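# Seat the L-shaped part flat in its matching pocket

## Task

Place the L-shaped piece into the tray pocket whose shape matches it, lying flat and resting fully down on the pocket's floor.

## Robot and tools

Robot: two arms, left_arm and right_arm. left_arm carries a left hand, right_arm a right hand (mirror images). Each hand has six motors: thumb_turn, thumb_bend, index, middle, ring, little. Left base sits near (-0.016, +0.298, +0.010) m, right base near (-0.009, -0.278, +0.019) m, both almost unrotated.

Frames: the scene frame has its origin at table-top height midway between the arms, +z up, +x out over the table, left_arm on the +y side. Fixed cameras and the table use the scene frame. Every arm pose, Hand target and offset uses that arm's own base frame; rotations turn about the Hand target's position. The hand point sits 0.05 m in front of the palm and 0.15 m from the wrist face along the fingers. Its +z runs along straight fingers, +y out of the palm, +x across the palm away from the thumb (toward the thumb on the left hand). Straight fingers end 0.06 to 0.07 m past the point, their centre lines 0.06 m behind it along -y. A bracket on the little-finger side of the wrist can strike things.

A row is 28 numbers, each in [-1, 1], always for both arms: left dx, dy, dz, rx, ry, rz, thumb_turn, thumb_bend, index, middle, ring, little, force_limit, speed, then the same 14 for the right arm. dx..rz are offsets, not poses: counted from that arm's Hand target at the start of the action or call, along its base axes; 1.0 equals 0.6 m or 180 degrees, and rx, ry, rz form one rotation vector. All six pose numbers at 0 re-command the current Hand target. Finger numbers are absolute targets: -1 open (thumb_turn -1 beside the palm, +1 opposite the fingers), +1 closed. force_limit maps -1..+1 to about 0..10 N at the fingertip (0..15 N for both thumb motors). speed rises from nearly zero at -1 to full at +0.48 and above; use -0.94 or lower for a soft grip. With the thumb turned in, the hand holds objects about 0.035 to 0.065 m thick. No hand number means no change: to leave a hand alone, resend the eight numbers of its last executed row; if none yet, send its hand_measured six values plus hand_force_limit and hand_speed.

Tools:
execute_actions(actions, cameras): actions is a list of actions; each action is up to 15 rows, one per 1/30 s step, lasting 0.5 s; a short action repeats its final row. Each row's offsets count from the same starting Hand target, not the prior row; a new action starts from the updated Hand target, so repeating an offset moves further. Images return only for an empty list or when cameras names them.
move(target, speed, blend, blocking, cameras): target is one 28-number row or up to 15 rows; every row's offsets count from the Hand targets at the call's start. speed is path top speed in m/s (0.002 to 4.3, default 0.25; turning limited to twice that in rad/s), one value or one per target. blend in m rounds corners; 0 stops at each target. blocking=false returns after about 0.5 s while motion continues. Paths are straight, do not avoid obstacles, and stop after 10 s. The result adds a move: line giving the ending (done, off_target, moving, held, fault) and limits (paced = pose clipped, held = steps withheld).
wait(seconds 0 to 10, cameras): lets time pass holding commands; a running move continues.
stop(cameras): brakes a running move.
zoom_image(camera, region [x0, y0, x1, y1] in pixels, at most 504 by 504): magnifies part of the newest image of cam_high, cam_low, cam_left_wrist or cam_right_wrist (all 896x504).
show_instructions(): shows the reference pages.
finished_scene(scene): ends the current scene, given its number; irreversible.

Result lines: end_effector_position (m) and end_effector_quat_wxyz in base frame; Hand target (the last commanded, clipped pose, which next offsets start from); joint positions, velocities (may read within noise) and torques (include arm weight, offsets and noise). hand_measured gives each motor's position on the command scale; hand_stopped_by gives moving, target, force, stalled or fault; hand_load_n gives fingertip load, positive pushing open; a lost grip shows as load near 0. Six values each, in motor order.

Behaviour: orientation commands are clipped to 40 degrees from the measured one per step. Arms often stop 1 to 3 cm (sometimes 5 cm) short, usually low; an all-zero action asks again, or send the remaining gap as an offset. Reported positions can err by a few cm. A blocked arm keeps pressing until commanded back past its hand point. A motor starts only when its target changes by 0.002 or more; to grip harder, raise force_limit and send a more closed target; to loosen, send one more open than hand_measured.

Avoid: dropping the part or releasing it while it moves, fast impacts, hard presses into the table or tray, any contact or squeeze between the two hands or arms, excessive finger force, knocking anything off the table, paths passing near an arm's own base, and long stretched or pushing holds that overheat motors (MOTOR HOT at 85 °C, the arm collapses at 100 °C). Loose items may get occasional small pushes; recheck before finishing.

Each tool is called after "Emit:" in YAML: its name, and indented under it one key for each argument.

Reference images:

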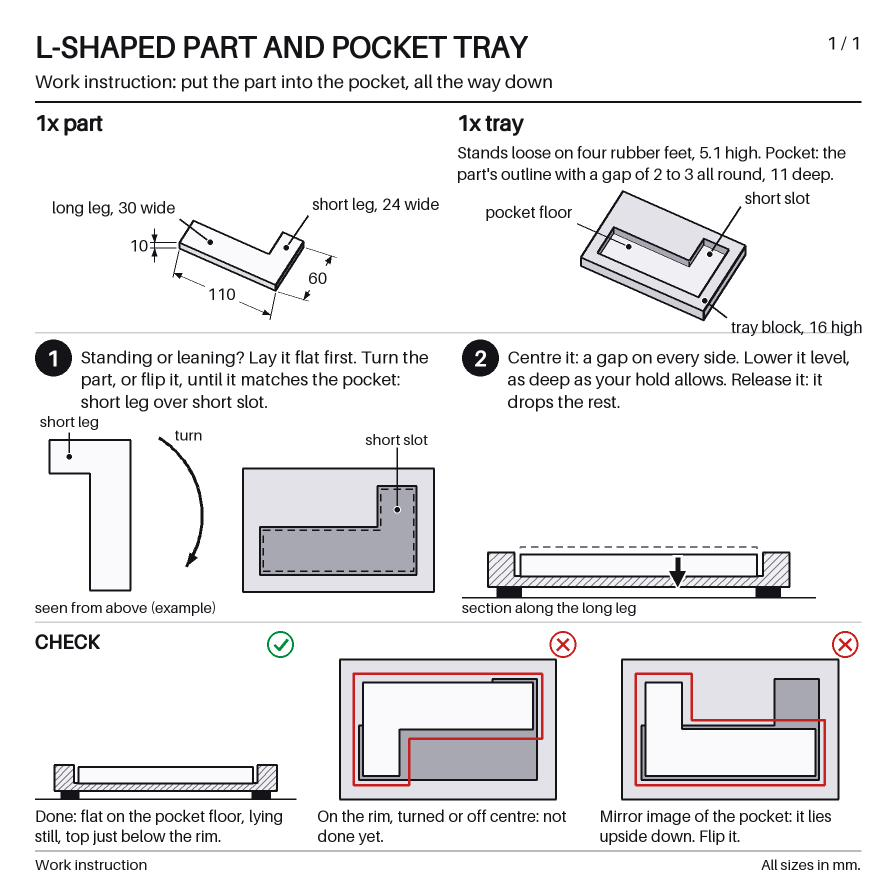

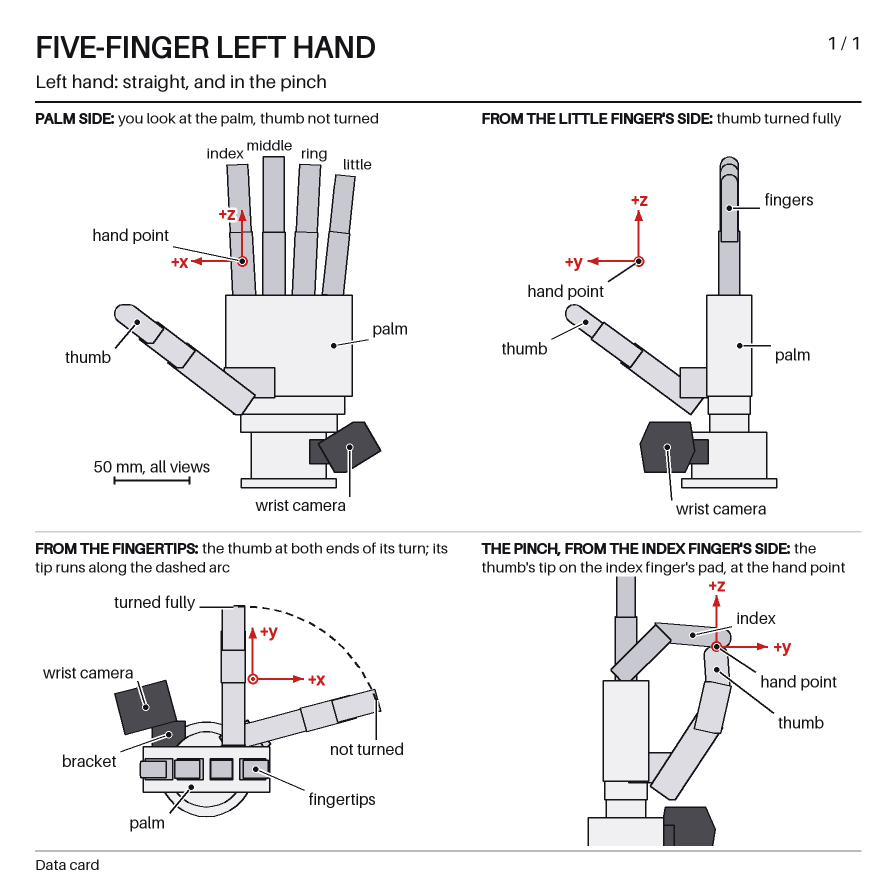

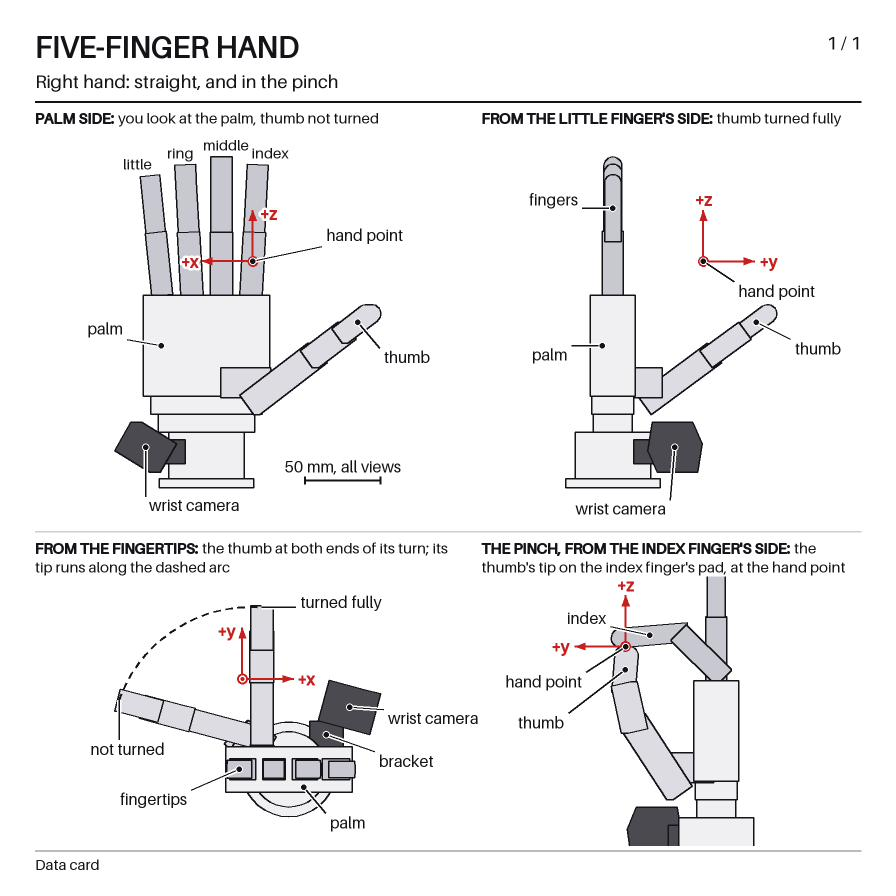

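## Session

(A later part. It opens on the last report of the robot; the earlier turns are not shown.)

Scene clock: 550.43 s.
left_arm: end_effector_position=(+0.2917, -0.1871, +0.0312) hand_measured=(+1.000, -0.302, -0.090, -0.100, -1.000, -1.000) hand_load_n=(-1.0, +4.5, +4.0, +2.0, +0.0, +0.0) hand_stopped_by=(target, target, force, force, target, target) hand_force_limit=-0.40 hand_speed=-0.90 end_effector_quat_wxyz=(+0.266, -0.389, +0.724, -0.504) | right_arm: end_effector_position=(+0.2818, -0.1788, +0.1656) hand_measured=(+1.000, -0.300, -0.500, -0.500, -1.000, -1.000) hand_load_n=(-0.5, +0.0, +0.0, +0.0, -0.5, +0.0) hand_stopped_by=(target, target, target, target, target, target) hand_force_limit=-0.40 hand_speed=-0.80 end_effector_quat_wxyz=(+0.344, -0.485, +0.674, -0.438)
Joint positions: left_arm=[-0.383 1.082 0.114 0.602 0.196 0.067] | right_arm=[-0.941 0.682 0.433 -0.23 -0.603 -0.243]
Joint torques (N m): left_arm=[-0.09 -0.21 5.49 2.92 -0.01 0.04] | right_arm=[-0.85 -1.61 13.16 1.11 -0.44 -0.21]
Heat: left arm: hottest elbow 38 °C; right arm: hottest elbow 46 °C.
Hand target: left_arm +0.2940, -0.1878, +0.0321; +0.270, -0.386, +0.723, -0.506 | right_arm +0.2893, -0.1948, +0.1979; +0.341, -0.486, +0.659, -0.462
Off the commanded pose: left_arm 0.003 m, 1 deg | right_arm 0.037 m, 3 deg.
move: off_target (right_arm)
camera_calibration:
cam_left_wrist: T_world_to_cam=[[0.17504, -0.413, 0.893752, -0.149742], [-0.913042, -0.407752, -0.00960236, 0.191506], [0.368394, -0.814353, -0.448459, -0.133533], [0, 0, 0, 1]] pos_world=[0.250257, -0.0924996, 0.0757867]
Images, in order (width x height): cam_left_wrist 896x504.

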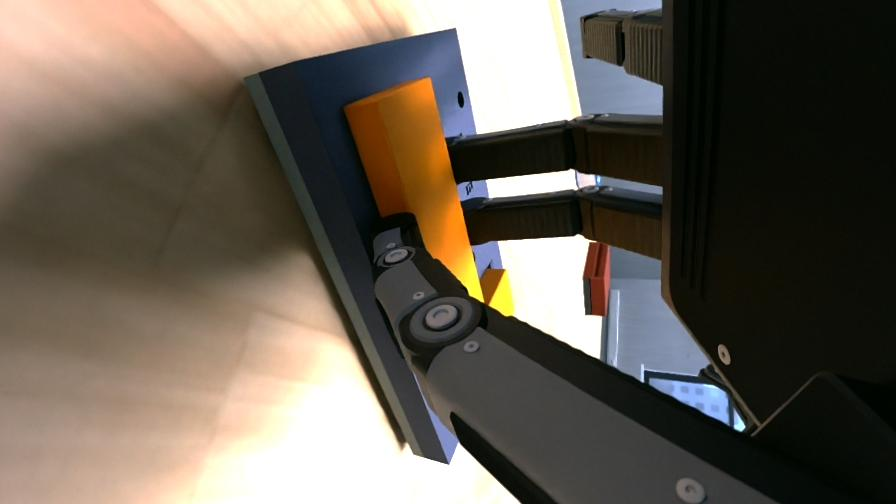

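Emit:
move:
  target:
    - [0.004,-0.002,0.022,0,0,0,1,-0.3,0.1,0.1,-1,-1,-0.4,-0.9,0,0,0,0,0,0,1,-0.3,-0.5,-0.5,-1,-1,-0.4,-0.8]
    - [0.004,0.0,0.0045,0,0,0,1,-0.3,0.1,0.1,-1,-1,-0.4,-0.9,0,0,0,0,0,0,1,-0.3,-0.5,-0.5,-1,-1,-0.4,-0.8]
  speed: 0.05
  cameras: ["cam_left_wrist"]

Emit:
zoom_image:
  camera: "cam_left_wrist"
  region: [300, 40, 560, 300]

Scene clock: 567.97 s.
left_arm: end_effector_position=(+0.2904, -0.1867, +0.0310) hand_measured=(+1.000, -0.302, -0.090, -0.100, -1.000, -1.000) hand_load_n=(-1.0, +4.5, +4.5, +2.5, +0.0, -0.5) hand_stopped_by=(target, target, force, force, target, target) hand_force_limit=-0.40 hand_speed=-0.90 end_effector_quat_wxyz=(+0.264, -0.390, +0.725, -0.502) | right_arm: end_effector_position=(+0.2818, -0.1788, +0.1656) hand_measured=(+1.000, -0.300, -0.500, -0.500, -1.000, -1.000) hand_load_n=(+0.0, +0.0, -0.5, +0.0, +0.0, -0.5) hand_stopped_by=(target, target, target, target, target, target) hand_force_limit=-0.40 hand_speed=-0.80 end_effector_quat_wxyz=(+0.344, -0.485, +0.674, -0.438)
Joint positions: left_arm=[-0.383 1.072 0.114 0.587 0.196 0.067] | right_arm=[-0.941 0.682 0.433 -0.23 -0.603 -0.243]
Joint torques (N m): left_arm=[0.38 -0.15 6.19 2.82 0.14 0.06] | right_arm=[-1.03 -1.44 13.14 1.11 -0.44 -0.21]
Heat: left arm: hottest elbow 38 °C; right arm: hottest elbow 46 °C.
Hand target: left_arm +0.2964, -0.1879, +0.0349; +0.270, -0.386, +0.723, -0.506 | right_arm +0.2893, -0.1948, +0.1979; +0.341, -0.486, +0.659, -0.462
Off the commanded pose: left_arm 0.007 m, 1 deg | right_arm 0.037 m, 3 deg.
move: off_target (right_arm)
camera_calibration:
cam_left_wrist: T_world_to_cam=[[0.179238, -0.414687, 0.892137, -0.150662], [-0.913374, -0.407081, -0.00571671, 0.190608], [0.365542, -0.81383, -0.451729, -0.13174], [0, 0, 0, 1]] pos_world=[0.249257, -0.0920991, 0.0759894]
Images, in order (width x height): cam_left_wrist 896x504.

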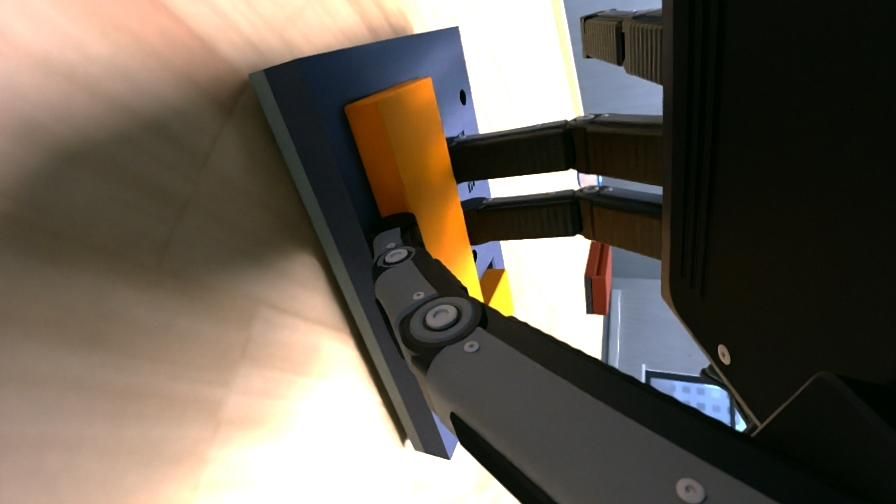

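Scaled by 1.938 from the camera's 896x504 image, which has a finer 1280x720 frame.

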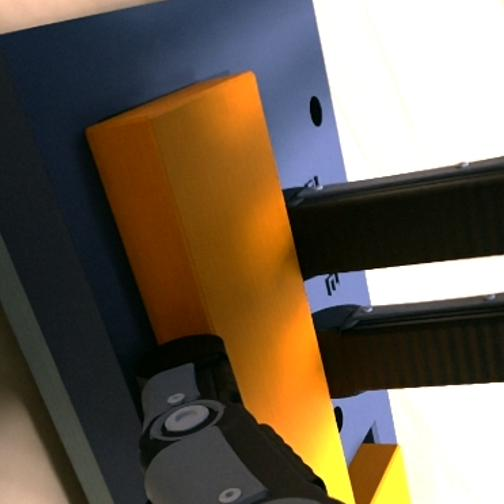

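Emit:
move:
  target: [0.005,-0.008,0.004,0,0,0,1,-0.3,0.1,0.1,-1,-1,-0.4,-0.9,0,0,0,0,0,0,1,-0.3,-0.5,-0.5,-1,-1,-0.4,-0.8]
  speed: 0.05
  cameras: ["cam_left_wrist"]

Emit:
zoom_image:
  camera: "cam_left_wrist"
  region: [300, 40, 560, 300]

Scene clock: 571.40 s.
left_arm: end_effector_position=(+0.2907, -0.1866, +0.0307) hand_measured=(+1.000, -0.302, -0.090, -0.100, -1.000, -1.000) hand_load_n=(-1.5, +4.5, +4.5, +2.5, +0.0, +0.0) hand_stopped_by=(target, target, force, force, target, target) hand_force_limit=-0.40 hand_speed=-0.90 end_effector_quat_wxyz=(+0.266, -0.390, +0.725, -0.501) | right_arm: end_effector_position=(+0.2818, -0.1788, +0.1656) hand_measured=(+1.000, -0.300, -0.500, -0.500, -1.000, -1.000) hand_load_n=(+0.0, +0.0, +0.0, +0.0, +0.0, +0.0) hand_stopped_by=(target, target, target, target, target, target) hand_force_limit=-0.40 hand_speed=-0.80 end_effector_quat_wxyz=(+0.344, -0.485, +0.674, -0.438)
Joint positions: left_arm=[-0.388 1.072 0.114 0.587 0.186 0.067] | right_arm=[-0.941 0.682 0.433 -0.23 -0.603 -0.243]
Joint torques (N m): left_arm=[-0.67 0.21 7.19 2.45 -0.08 -0.01] | right_arm=[-0.85 -1.49 13.18 1.14 -0.45 -0.23]
Heat: left arm: hottest elbow 38 °C; right arm: hottest elbow 46 °C.
Hand target: left_arm +0.2994, -0.1926, +0.0372; +0.270, -0.386, +0.723, -0.506 | right_arm +0.2893, -0.1948, +0.1979; +0.341, -0.486, +0.659, -0.462
Off the commanded pose: left_arm 0.013 m, 1 deg | right_arm 0.037 m, 3 deg.
move: off_target (left_arm, right_arm)
camera_calibration:
cam_left_wrist: T_world_to_cam=[[0.180199, -0.417049, 0.890842, -0.15111], [-0.911609, -0.410981, -0.00800129, 0.189675], [0.369456, -0.810657, -0.454244, -0.132402], [0, 0, 0, 1]] pos_world=[0.249056, -0.0924006, 0.0759901]
Images, in order (width x height): cam_left_wrist 896x504.

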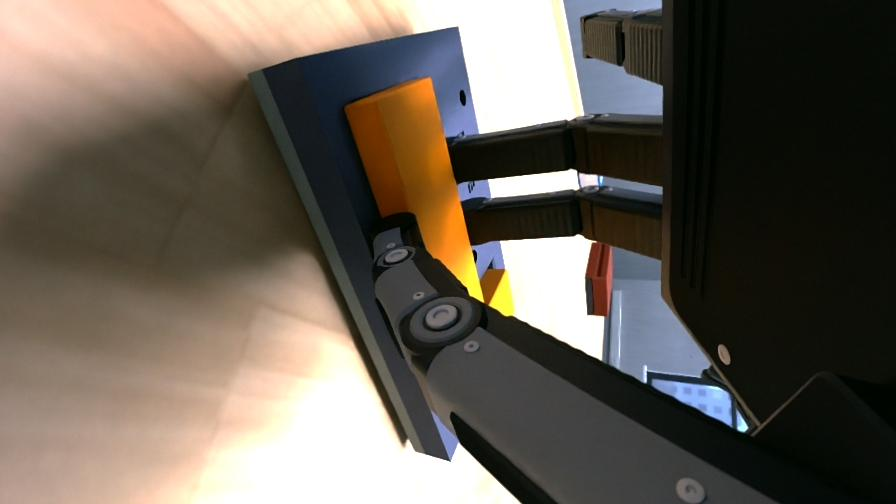

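Scaled by 1.938 from the camera's 896x504 image, which has a finer 1280x720 frame.

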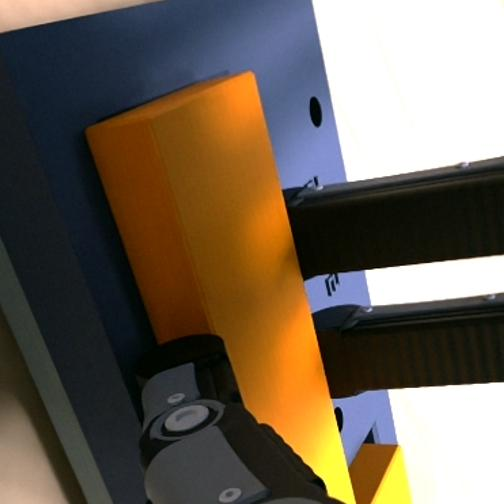

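Emit:
move:
  target: [-0.006,0.0075,0.05,0,0,0,1,-0.3,0.1,0.1,-1,-1,-0.4,-0.9,0,0,0,0,0,0,1,-0.3,-0.5,-0.5,-1,-1,-0.4,-0.8]
  speed: 0.08
  cameras: ["cam_left_wrist"]

Emit:
zoom_image:
  camera: "cam_left_wrist"
  region: [240, 20, 560, 340]

Scene clock: 576.43 s.
left_arm: end_effector_position=(+0.2788, -0.1831, +0.0464) hand_measured=(+1.000, -0.302, -0.090, -0.100, -1.000, -1.000) hand_load_n=(-1.0, +5.0, +4.5, +2.5, +0.0, +0.0) hand_stopped_by=(target, target, force, force, target, target) hand_force_limit=-0.40 hand_speed=-0.90 end_effector_quat_wxyz=(+0.257, -0.394, +0.732, -0.493) | right_arm: end_effector_position=(+0.2818, -0.1788, +0.1656) hand_measured=(+1.000, -0.300, -0.500, -0.500, -1.000, -1.000) hand_load_n=(+0.0, +0.5, +0.0, +0.0, +0.0, +0.0) hand_stopped_by=(target, target, target, target, target, target) hand_force_limit=-0.40 hand_speed=-0.80 end_effector_quat_wxyz=(+0.344, -0.485, +0.674, -0.438)
Joint positions: left_arm=[-0.388 0.884 0.128 0.356 0.193 0.067] | right_arm=[-0.941 0.682 0.433 -0.23 -0.603 -0.243]
Joint torques (N m): left_arm=[0.62 -0.44 9.63 1.81 0.2 0.06] | right_arm=[-0.97 -1.49 13.09 1.13 -0.45 -0.22]
Heat: left arm: hottest elbow 38 °C; right arm: hottest elbow 47 °C.
Hand target: left_arm +0.2958, -0.1881, +0.0673; +0.270, -0.386, +0.723, -0.506 | right_arm +0.2893, -0.1948, +0.1979; +0.341, -0.486, +0.659, -0.462
Off the commanded pose: left_arm 0.027 m, 2 deg | right_arm 0.037 m, 3 deg.
move: off_target (left_arm, right_arm)
camera_calibration:
cam_left_wrist: T_world_to_cam=[[0.200877, -0.424976, 0.882635, -0.168352], [-0.913961, -0.405604, 0.0127146, 0.181109], [0.352596, -0.809247, -0.469888, -0.112339], [0, 0, 0, 1]] pos_world=[0.238955, -0.0889972, 0.093504]
Images, in order (width x height): cam_left_wrist 896x504.

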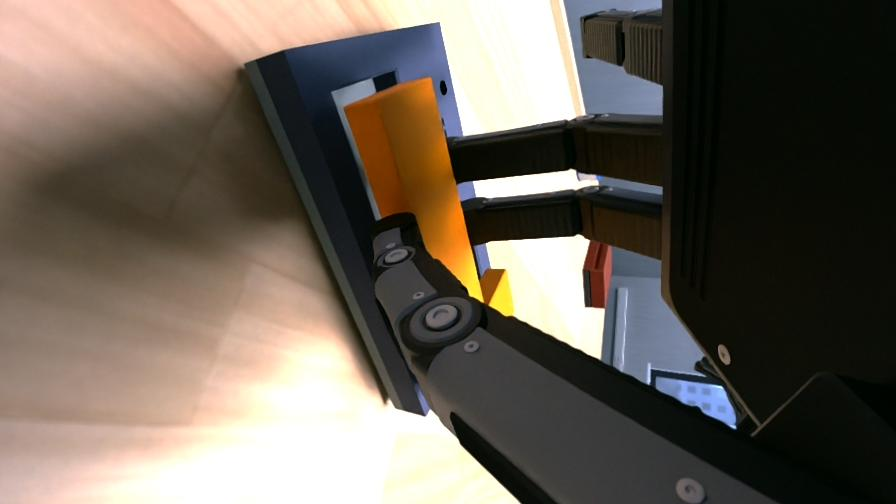

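Scaled by 1.575 from the camera's 896x504 image, which has a finer 1280x720 frame.

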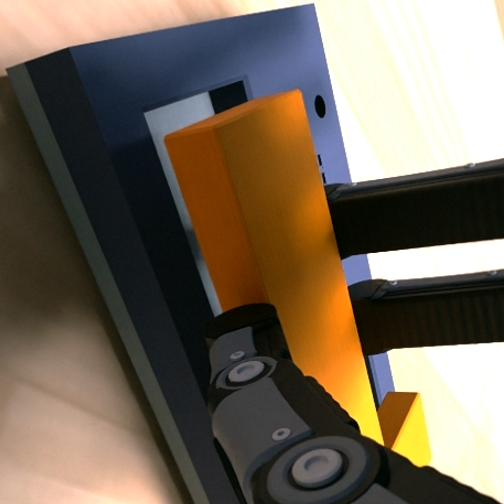

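Emit:
move:
  target: [0.001,0.0008,-0.053,0,0,0,1,-0.3,0.1,0.1,-1,-1,-0.4,-0.9,0,0,0,0,0,0,1,-0.3,-0.5,-0.5,-1,-1,-0.4,-0.8]
  speed: 0.05
  cameras: ["cam_left_wrist"]

Emit:
zoom_image:
  camera: "cam_left_wrist"
  region: [240, 20, 560, 340]

Scene clock: 582.43 s.
left_arm: end_effector_position=(+0.2918, -0.1889, +0.0323) hand_measured=(+1.000, -0.302, -0.090, -0.100, -1.000, -1.000) hand_load_n=(-1.0, +4.5, +4.5, +2.5, +0.0, +0.0) hand_stopped_by=(target, target, force, force, target, target) hand_force_limit=-0.40 hand_speed=-0.90 end_effector_quat_wxyz=(+0.263, -0.389, +0.726, -0.502) | right_arm: end_effector_position=(+0.2818, -0.1788, +0.1656) hand_measured=(+1.000, -0.300, -0.500, -0.500, -1.000, -1.000) hand_load_n=(+0.0, +0.0, +0.0, +0.0, +0.0, +0.0) hand_stopped_by=(target, target, target, target, target, target) hand_force_limit=-0.40 hand_speed=-0.80 end_effector_quat_wxyz=(+0.344, -0.485, +0.674, -0.438)
Joint positions: left_arm=[-0.388 1.074 0.122 0.579 0.195 0.067] | right_arm=[-0.941 0.682 0.433 -0.23 -0.603 -0.243]
Joint torques (N m): left_arm=[0.91 -0.62 5.64 2.92 0.2 0.07] | right_arm=[-0.85 -1.49 13.22 1.1 -0.44 -0.22]
Heat: left arm: hottest elbow 38 °C; right arm: hottest elbow 47 °C.
Hand target: left_arm +0.2963, -0.1876, +0.0353; +0.270, -0.386, +0.723, -0.506 | right_arm +0.2893, -0.1948, +0.1979; +0.341, -0.486, +0.659, -0.462
Off the commanded pose: left_arm 0.006 m, 1 deg | right_arm 0.037 m, 3 deg.
move: off_target (right_arm)
camera_calibration:
cam_left_wrist: T_world_to_cam=[[0.179049, -0.415971, 0.891577, -0.153134], [-0.914876, -0.403709, -0.00462557, 0.192016], [0.361862, -0.814854, -0.452845, -0.13256], [0, 0, 0, 1]] pos_world=[0.251058, -0.0941974, 0.0773903]
Images, in order (width x height): cam_left_wrist 896x504.

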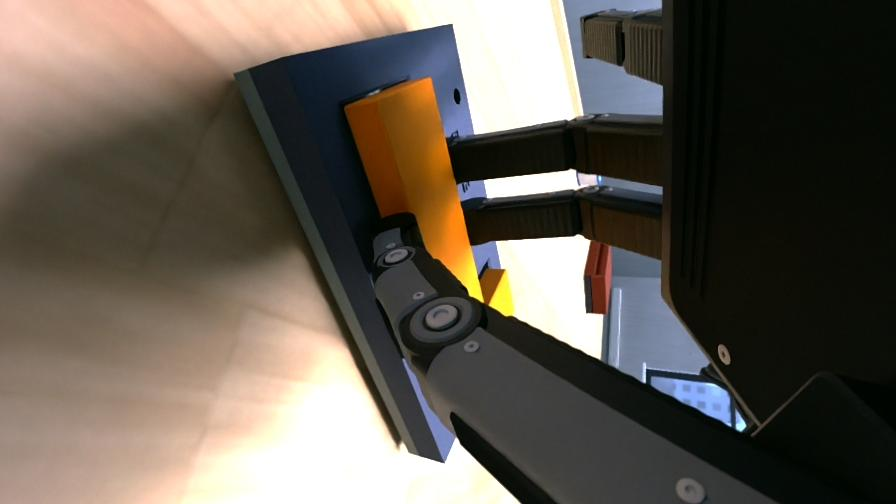

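Scaled by 1.575 from the camera's 896x504 image, which has a finer 1280x720 frame.

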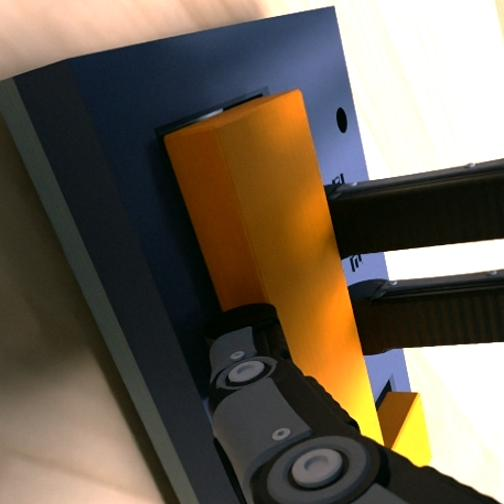

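Emit:
zoom_image:
  camera: "cam_left_wrist"
  region: [440, 220, 540, 340]

Emit:
zoom_image:
  camera: "cam_left_wrist"
  region: [330, 60, 450, 160]

Scaled by 4.200 from the camera's 896x504 image, which has a finer 1280x720 frame.

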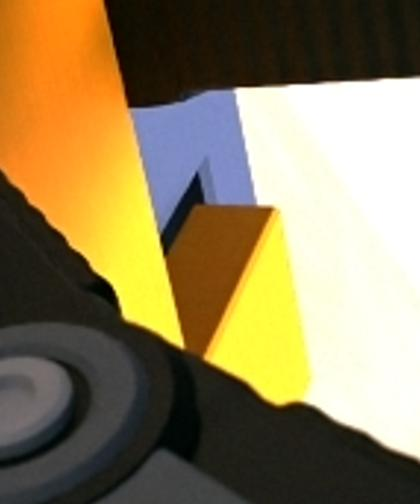

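Scaled by 4.200 from the camera's 896x504 image, which has a finer 1280x720 frame.

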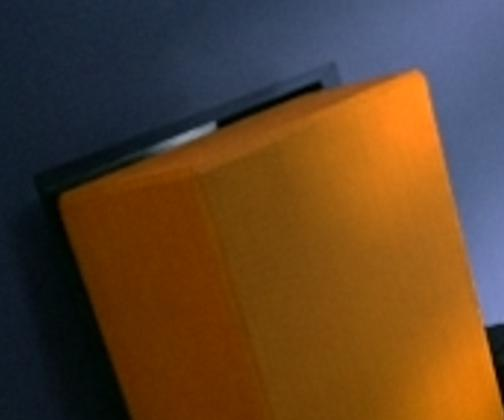

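Emit:
move:
  target: [0.003,-0.005,0.0,0,0,0,1,-0.3,0.1,0.1,-1,-1,-0.4,-0.9,0,0,0,0,0,0,1,-0.3,-0.5,-0.5,-1,-1,-0.4,-0.8]
  speed: 0.05
  cameras: ["cam_left_wrist"]

Emit:
zoom_image:
  camera: "cam_left_wrist"
  region: [440, 220, 540, 340]

Emit:
zoom_image:
  camera: "cam_left_wrist"
  region: [330, 60, 450, 160]

Scene clock: 607.50 s.
left_arm: end_effector_position=(+0.2928, -0.1884, +0.0315) hand_measured=(+1.000, -0.302, -0.090, -0.100, -1.000, -1.000) hand_load_n=(-1.0, +4.5, +4.5, +2.0, +0.0, +0.0) hand_stopped_by=(target, target, force, force, target, target) hand_force_limit=-0.40 hand_speed=-0.90 end_effector_quat_wxyz=(+0.265, -0.390, +0.726, -0.502) | right_arm: end_effector_position=(+0.2818, -0.1788, +0.1656) hand_measured=(+1.000, -0.300, -0.500, -0.500, -1.000, -1.000) hand_load_n=(+0.0, +0.0, +0.0, +0.0, +0.0, +0.0) hand_stopped_by=(target, target, target, target, target, target) hand_force_limit=-0.40 hand_speed=-0.80 end_effector_quat_wxyz=(+0.344, -0.485, +0.674, -0.438)
Joint positions: left_arm=[-0.388 1.082 0.122 0.588 0.191 0.067] | right_arm=[-0.941 0.682 0.433 -0.23 -0.603 -0.243]
Joint torques (N m): left_arm=[-0.09 -0.26 6.06 2.89 -0.01 0.02] | right_arm=[-0.91 -1.61 13.19 1.1 -0.44 -0.22]
Heat: left arm: hottest elbow 37 °C; right arm: hottest elbow 47 °C.
Hand target: left_arm +0.2981, -0.1906, +0.0353; +0.270, -0.386, +0.723, -0.506 | right_arm +0.2893, -0.1948, +0.1979; +0.341, -0.486, +0.659, -0.462
Off the commanded pose: left_arm 0.007 m, 1 deg | right_arm 0.037 m, 3 deg.
move: off_target (right_arm)
camera_calibration:
cam_left_wrist: T_world_to_cam=[[0.179515, -0.416235, 0.89136, -0.15266], [-0.91331, -0.407217, -0.00622083, 0.19204], [0.365566, -0.812972, -0.453253, -0.133656], [0, 0, 0, 1]] pos_world=[0.251657, -0.0939989, 0.0766901]
Images, in order (width x height): cam_left_wrist 896x504.

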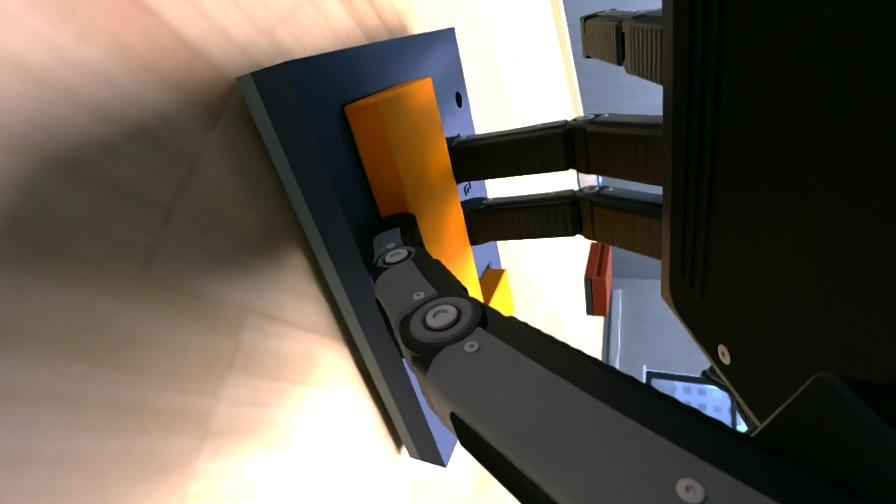

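Scaled by 4.200 from the camera's 896x504 image, which has a finer 1280x720 frame.

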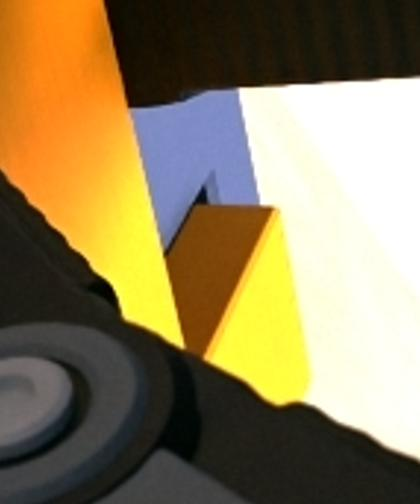

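Scaled by 4.200 from the camera's 896x504 image, which has a finer 1280x720 frame.

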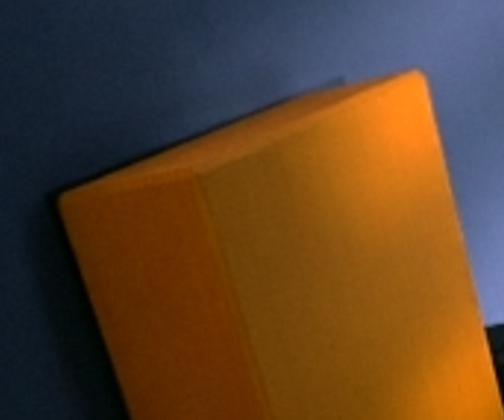

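Emit:
move:
  target:
    - [0.003,-0.018,0.025,0,0,0,1,-0.3,0.1,0.1,-1,-1,-0.4,-0.9,0,0,0,0,0,0,1,-0.3,-0.5,-0.5,-1,-1,-0.4,-0.8]
    - [0.002,0.0,0.022,0,0,0,1,-0.3,0.1,0.1,-1,-1,-0.4,-0.9,0,0,0,0,0,0,1,-0.3,-0.5,-0.5,-1,-1,-0.4,-0.8]
  speed: 0.08

Scene clock: 614.07 s.
left_arm: end_effector_position=(+0.2870, -0.1882, +0.0342) hand_measured=(+1.000, -0.302, -0.090, -0.100, -1.000, -1.000) hand_load_n=(-1.0, +5.0, +4.5, +2.5, +0.0, +0.0) hand_stopped_by=(target, target, force, force, target, target) hand_force_limit=-0.40 hand_speed=-0.90 end_effector_quat_wxyz=(+0.258, -0.393, +0.730, -0.497) | right_arm: end_effector_position=(+0.2818, -0.1788, +0.1656) hand_measured=(+1.000, -0.300, -0.500, -0.500, -1.000, -1.000) hand_load_n=(+0.0, +0.0, +0.0, +0.0, +0.0, +0.0) hand_stopped_by=(target, target, target, target, target, target) hand_force_limit=-0.40 hand_speed=-0.80 end_effector_quat_wxyz=(+0.344, -0.485, +0.674, -0.438)
Joint positions: left_arm=[-0.395 1.023 0.124 0.509 0.188 0.062] | right_arm=[-0.941 0.682 0.433 -0.23 -0.603 -0.243]
Joint torques (N m): left_arm=[0.73 -1.79 7.76 1.83 0.2 0.09] | right_arm=[-0.85 -1.32 13.16 1.1 -0.46 -0.2]
Heat: left arm: hottest elbow 37 °C; right arm: hottest elbow 47 °C.
Hand target: left_arm +0.2994, -0.1906, +0.0486; +0.270, -0.386, +0.723, -0.506 | right_arm +0.2893, -0.1948, +0.1979; +0.341, -0.486, +0.659, -0.462
Off the commanded pose: left_arm 0.019 m, 2 deg | right_arm 0.037 m, 3 deg.
move: off_target (left_arm, right_arm)

Emit:
move:
  target: [-0.0043,0.002,-0.020,0,0,0,1,-0.3,0.1,0.1,-1,-1,-0.4,-0.9,0,0,0,0,0,0,1,-0.3,-0.5,-0.5,-1,-1,-0.4,-0.8]
  speed: 0.05
  cameras: ["cam_left_wrist"]

Emit:
zoom_image:
  camera: "cam_left_wrist"
  region: [440, 220, 540, 340]

Emit:
zoom_image:
  camera: "cam_left_wrist"
  region: [330, 60, 450, 160]

Scene clock: 619.10 s.
left_arm: end_effector_position=(+0.2918, -0.1902, +0.0335) hand_measured=(+1.000, -0.302, -0.090, -0.100, -1.000, -1.000) hand_load_n=(-1.0, +5.0, +4.5, +2.5, +0.0, +0.0) hand_stopped_by=(target, target, force, force, target, target) hand_force_limit=-0.40 hand_speed=-0.90 end_effector_quat_wxyz=(+0.263, -0.389, +0.726, -0.502) | right_arm: end_effector_position=(+0.2818, -0.1788, +0.1656) hand_measured=(+1.000, -0.300, -0.500, -0.500, -1.000, -1.000) hand_load_n=(+0.0, +0.0, +0.0, +0.0, -0.5, +0.0) hand_stopped_by=(target, target, target, target, target, target) hand_force_limit=-0.40 hand_speed=-0.80 end_effector_quat_wxyz=(+0.344, -0.485, +0.674, -0.438)
Joint positions: left_arm=[-0.395 1.068 0.124 0.572 0.188 0.063] | right_arm=[-0.941 0.682 0.433 -0.23 -0.603 -0.243]
Joint torques (N m): left_arm=[0.79 -0.5 5.82 2.93 0.2 0.08] | right_arm=[-0.91 -1.32 13.16 1.06 -0.44 -0.22]
Heat: left arm: hottest elbow 37 °C; right arm: hottest elbow 47 °C.
Hand target: left_arm +0.2968, -0.1894, +0.0366; +0.270, -0.386, +0.723, -0.506 | right_arm +0.2893, -0.1948, +0.1979; +0.341, -0.486, +0.659, -0.462
Off the commanded pose: left_arm 0.006 m, 1 deg | right_arm 0.037 m, 3 deg.
move: off_target (right_arm)
camera_calibration:
cam_left_wrist: T_world_to_cam=[[0.179663, -0.414594, 0.892095, -0.154743], [-0.914328, -0.404954, -0.00405849, 0.191063], [0.36294, -0.814938, -0.45183, -0.133525], [0, 0, 0, 1]] pos_world=[0.250958, -0.0955981, 0.07849]
Images, in order (width x height): cam_left_wrist 896x504.

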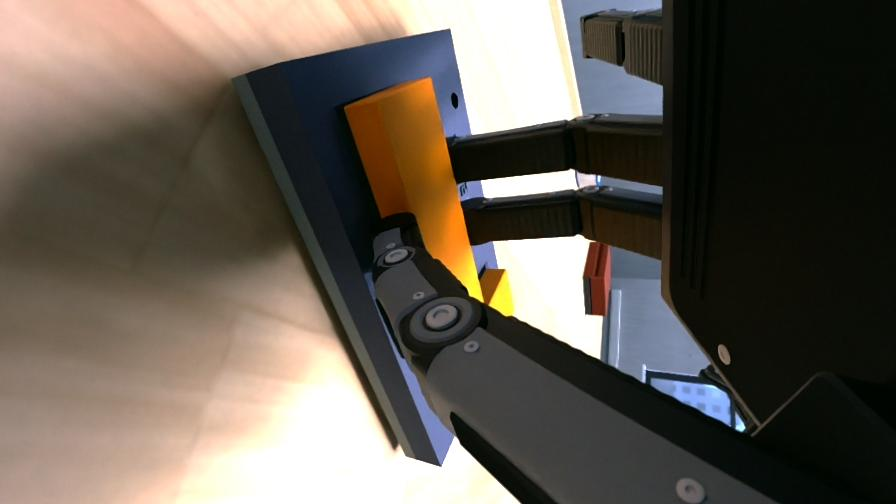

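Scaled by 4.200 from the camera's 896x504 image, which has a finer 1280x720 frame.

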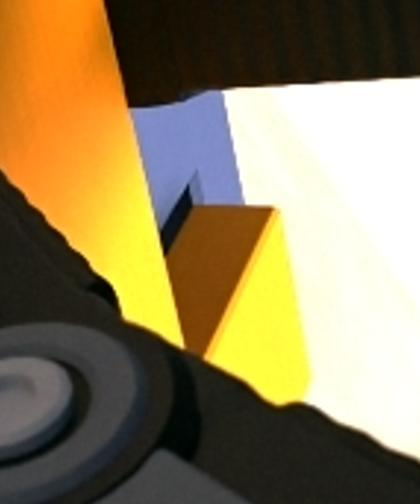

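Scaled by 4.200 from the camera's 896x504 image, which has a finer 1280x720 frame.

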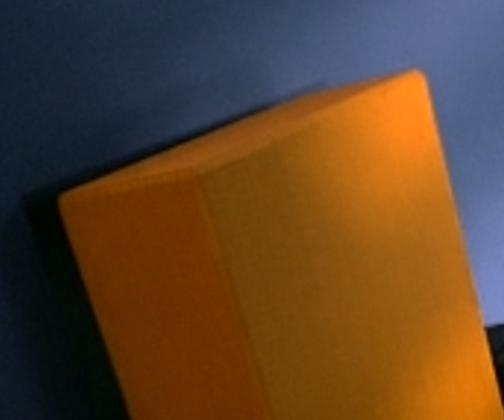

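Emit:
move:
  target: [0,0,0,0,0,0,1,-0.3,-0.3,-0.3,-1,-1,-0.4,-0.7,0,0,0,0,0,0,1,-0.3,-0.5,-0.5,-1,-1,-0.4,-0.8]
  speed: 0.05
  cameras: ["cam_left_wrist"]

Scene clock: 633.50 s.
left_arm: end_effector_position=(+0.2920, -0.1904, +0.0339) hand_measured=(+1.000, -0.300, -0.300, -0.300, -1.000, -1.000) hand_load_n=(+0.0, +0.0, +0.0, +0.0, +0.0, +0.0) hand_stopped_by=(target, target, target, target, target, target) hand_force_limit=-0.40 hand_speed=-0.70 end_effector_quat_wxyz=(+0.263, -0.389, +0.726, -0.503) | right_arm: end_effector_position=(+0.2818, -0.1788, +0.1656) hand_measured=(+1.000, -0.300, -0.500, -0.500, -1.000, -1.000) hand_load_n=(+0.0, +0.0, +0.0, +0.0, +0.0, +0.0) hand_stopped_by=(target, target, target, target, target, target) hand_force_limit=-0.40 hand_speed=-0.80 end_effector_quat_wxyz=(+0.344, -0.485, +0.674, -0.438)
Joint positions: left_arm=[-0.395 1.068 0.124 0.574 0.188 0.063] | right_arm=[-0.941 0.682 0.433 -0.23 -0.603 -0.243]
Joint torques (N m): left_arm=[0.79 -0.44 5.83 2.89 0.19 0.08] | right_arm=[-0.91 -1.67 13.18 1.14 -0.44 -0.22]
Heat: left arm: hottest elbow 37 °C; right arm: hottest elbow 47 °C.
Hand target: left_arm +0.2968, -0.1894, +0.0366; +0.270, -0.386, +0.723, -0.506 | right_arm +0.2893, -0.1948, +0.1979; +0.341, -0.486, +0.659, -0.462
Off the commanded pose: left_arm 0.006 m, 1 deg | right_arm 0.037 m, 3 deg.
move: off_target (right_arm)
camera_calibration:
cam_left_wrist: T_world_to_cam=[[0.17836, -0.414001, 0.892632, -0.154745], [-0.914451, -0.404666, -0.00496328, 0.191337], [0.363273, -0.815383, -0.45076, -0.133754], [0, 0, 0, 1]] pos_world=[0.251158, -0.095698, 0.0787892]
Images, in order (width x height): cam_left_wrist 896x504.

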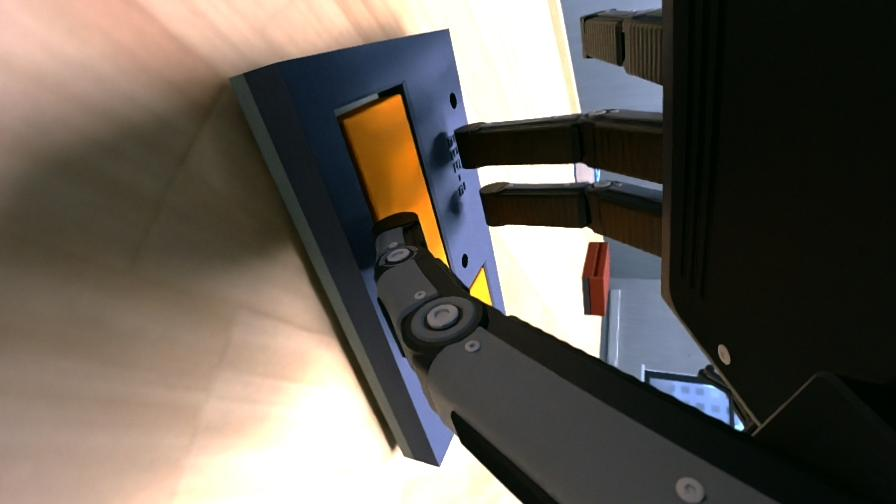

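Emit:
move:
  target: [0,0.0,0.2,0,0,0,1,-0.3,-0.6,-0.6,-1,-1,-0.4,-0.4,0,0,0,0,0,0,1,-0.3,-0.5,-0.5,-1,-1,-0.4,-0.8]
  speed: 0.15
  cameras: ["cam_high","cam_left_wrist"]

Scene clock: 637.27 s.
left_arm: end_effector_position=(+0.2852, -0.1875, +0.1316) hand_measured=(+1.000, -0.300, -0.600, -0.600, -1.000, -1.000) hand_load_n=(+0.0, +0.0, +0.0, +0.0, +0.0, +0.0) hand_stopped_by=(target, target, target, target, target, target) hand_force_limit=-0.40 hand_speed=-0.40 end_effector_quat_wxyz=(+0.256, -0.394, +0.732, -0.494) | right_arm: end_effector_position=(+0.2818, -0.1788, +0.1656) hand_measured=(+1.000, -0.300, -0.500, -0.500, -1.000, -1.000) hand_load_n=(+0.0, +0.0, +0.0, +0.0, +0.0, +0.0) hand_stopped_by=(target, target, target, target, target, target) hand_force_limit=-0.40 hand_speed=-0.80 end_effector_quat_wxyz=(+0.344, -0.485, +0.674, -0.438)
Joint positions: left_arm=[-0.395 0.636 0.315 -0.077 0.188 0.063] | right_arm=[-0.941 0.682 0.433 -0.23 -0.603 -0.243]
Joint torques (N m): left_arm=[0.79 0.56 11.33 1.78 0.17 0.08] | right_arm=[-0.79 -1.38 13.16 1.16 -0.42 -0.23]
Heat: left arm: hottest elbow 38 °C; right arm: hottest elbow 47 °C.
Hand target: left_arm +0.2968, -0.1894, +0.1566; +0.270, -0.386, +0.723, -0.506 | right_arm +0.2893, -0.1948, +0.1979; +0.341, -0.486, +0.659, -0.462
Off the commanded pose: left_arm 0.028 m, 3 deg | right_arm 0.037 m, 3 deg.
move: off_target (left_arm, right_arm)
camera_calibration:
cam_left_wrist: T_world_to_cam=[[0.201468, -0.42362, 0.883152, -0.24662], [-0.914342, -0.404685, 0.0144689, 0.184091], [0.351269, -0.810417, -0.468864, -0.078136], [0, 0, 0, 1]] pos_world=[0.245455, -0.0932969, 0.178504]
Images, in order (width x height): cam_high 896x504, cam_left_wrist 896x504.

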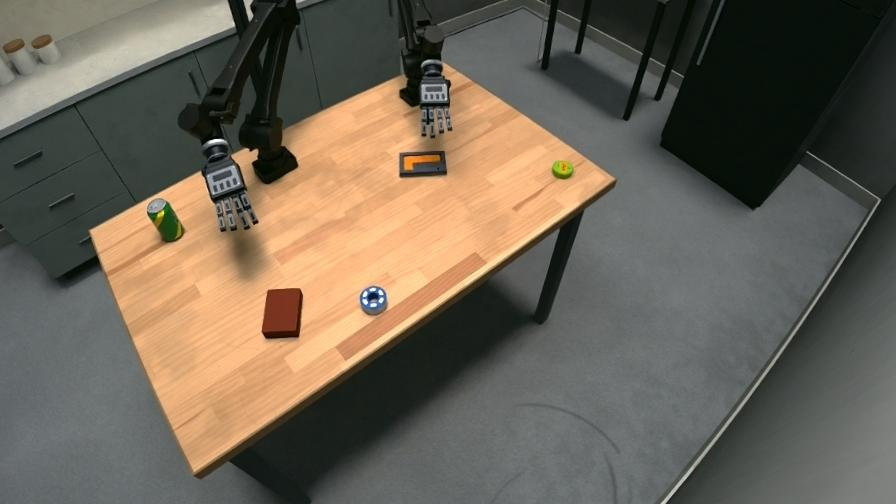

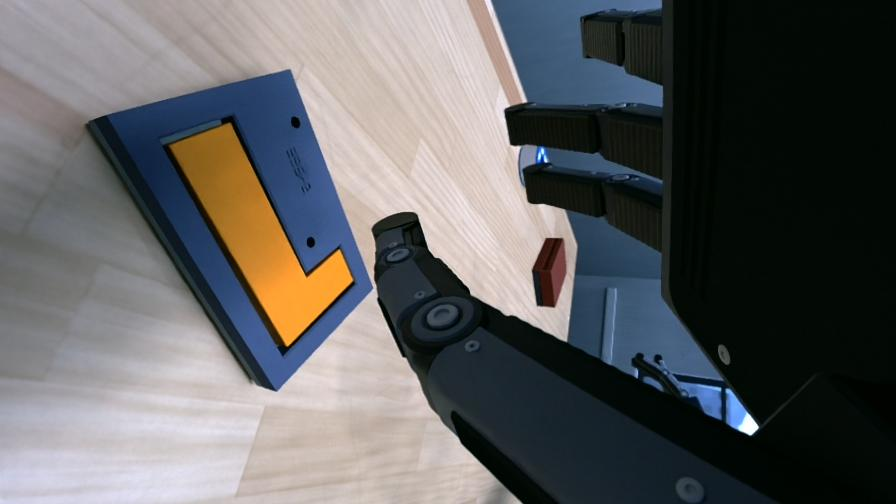

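Emit:
finished_scene:
  scene: 1

The scene is finished: the task was done.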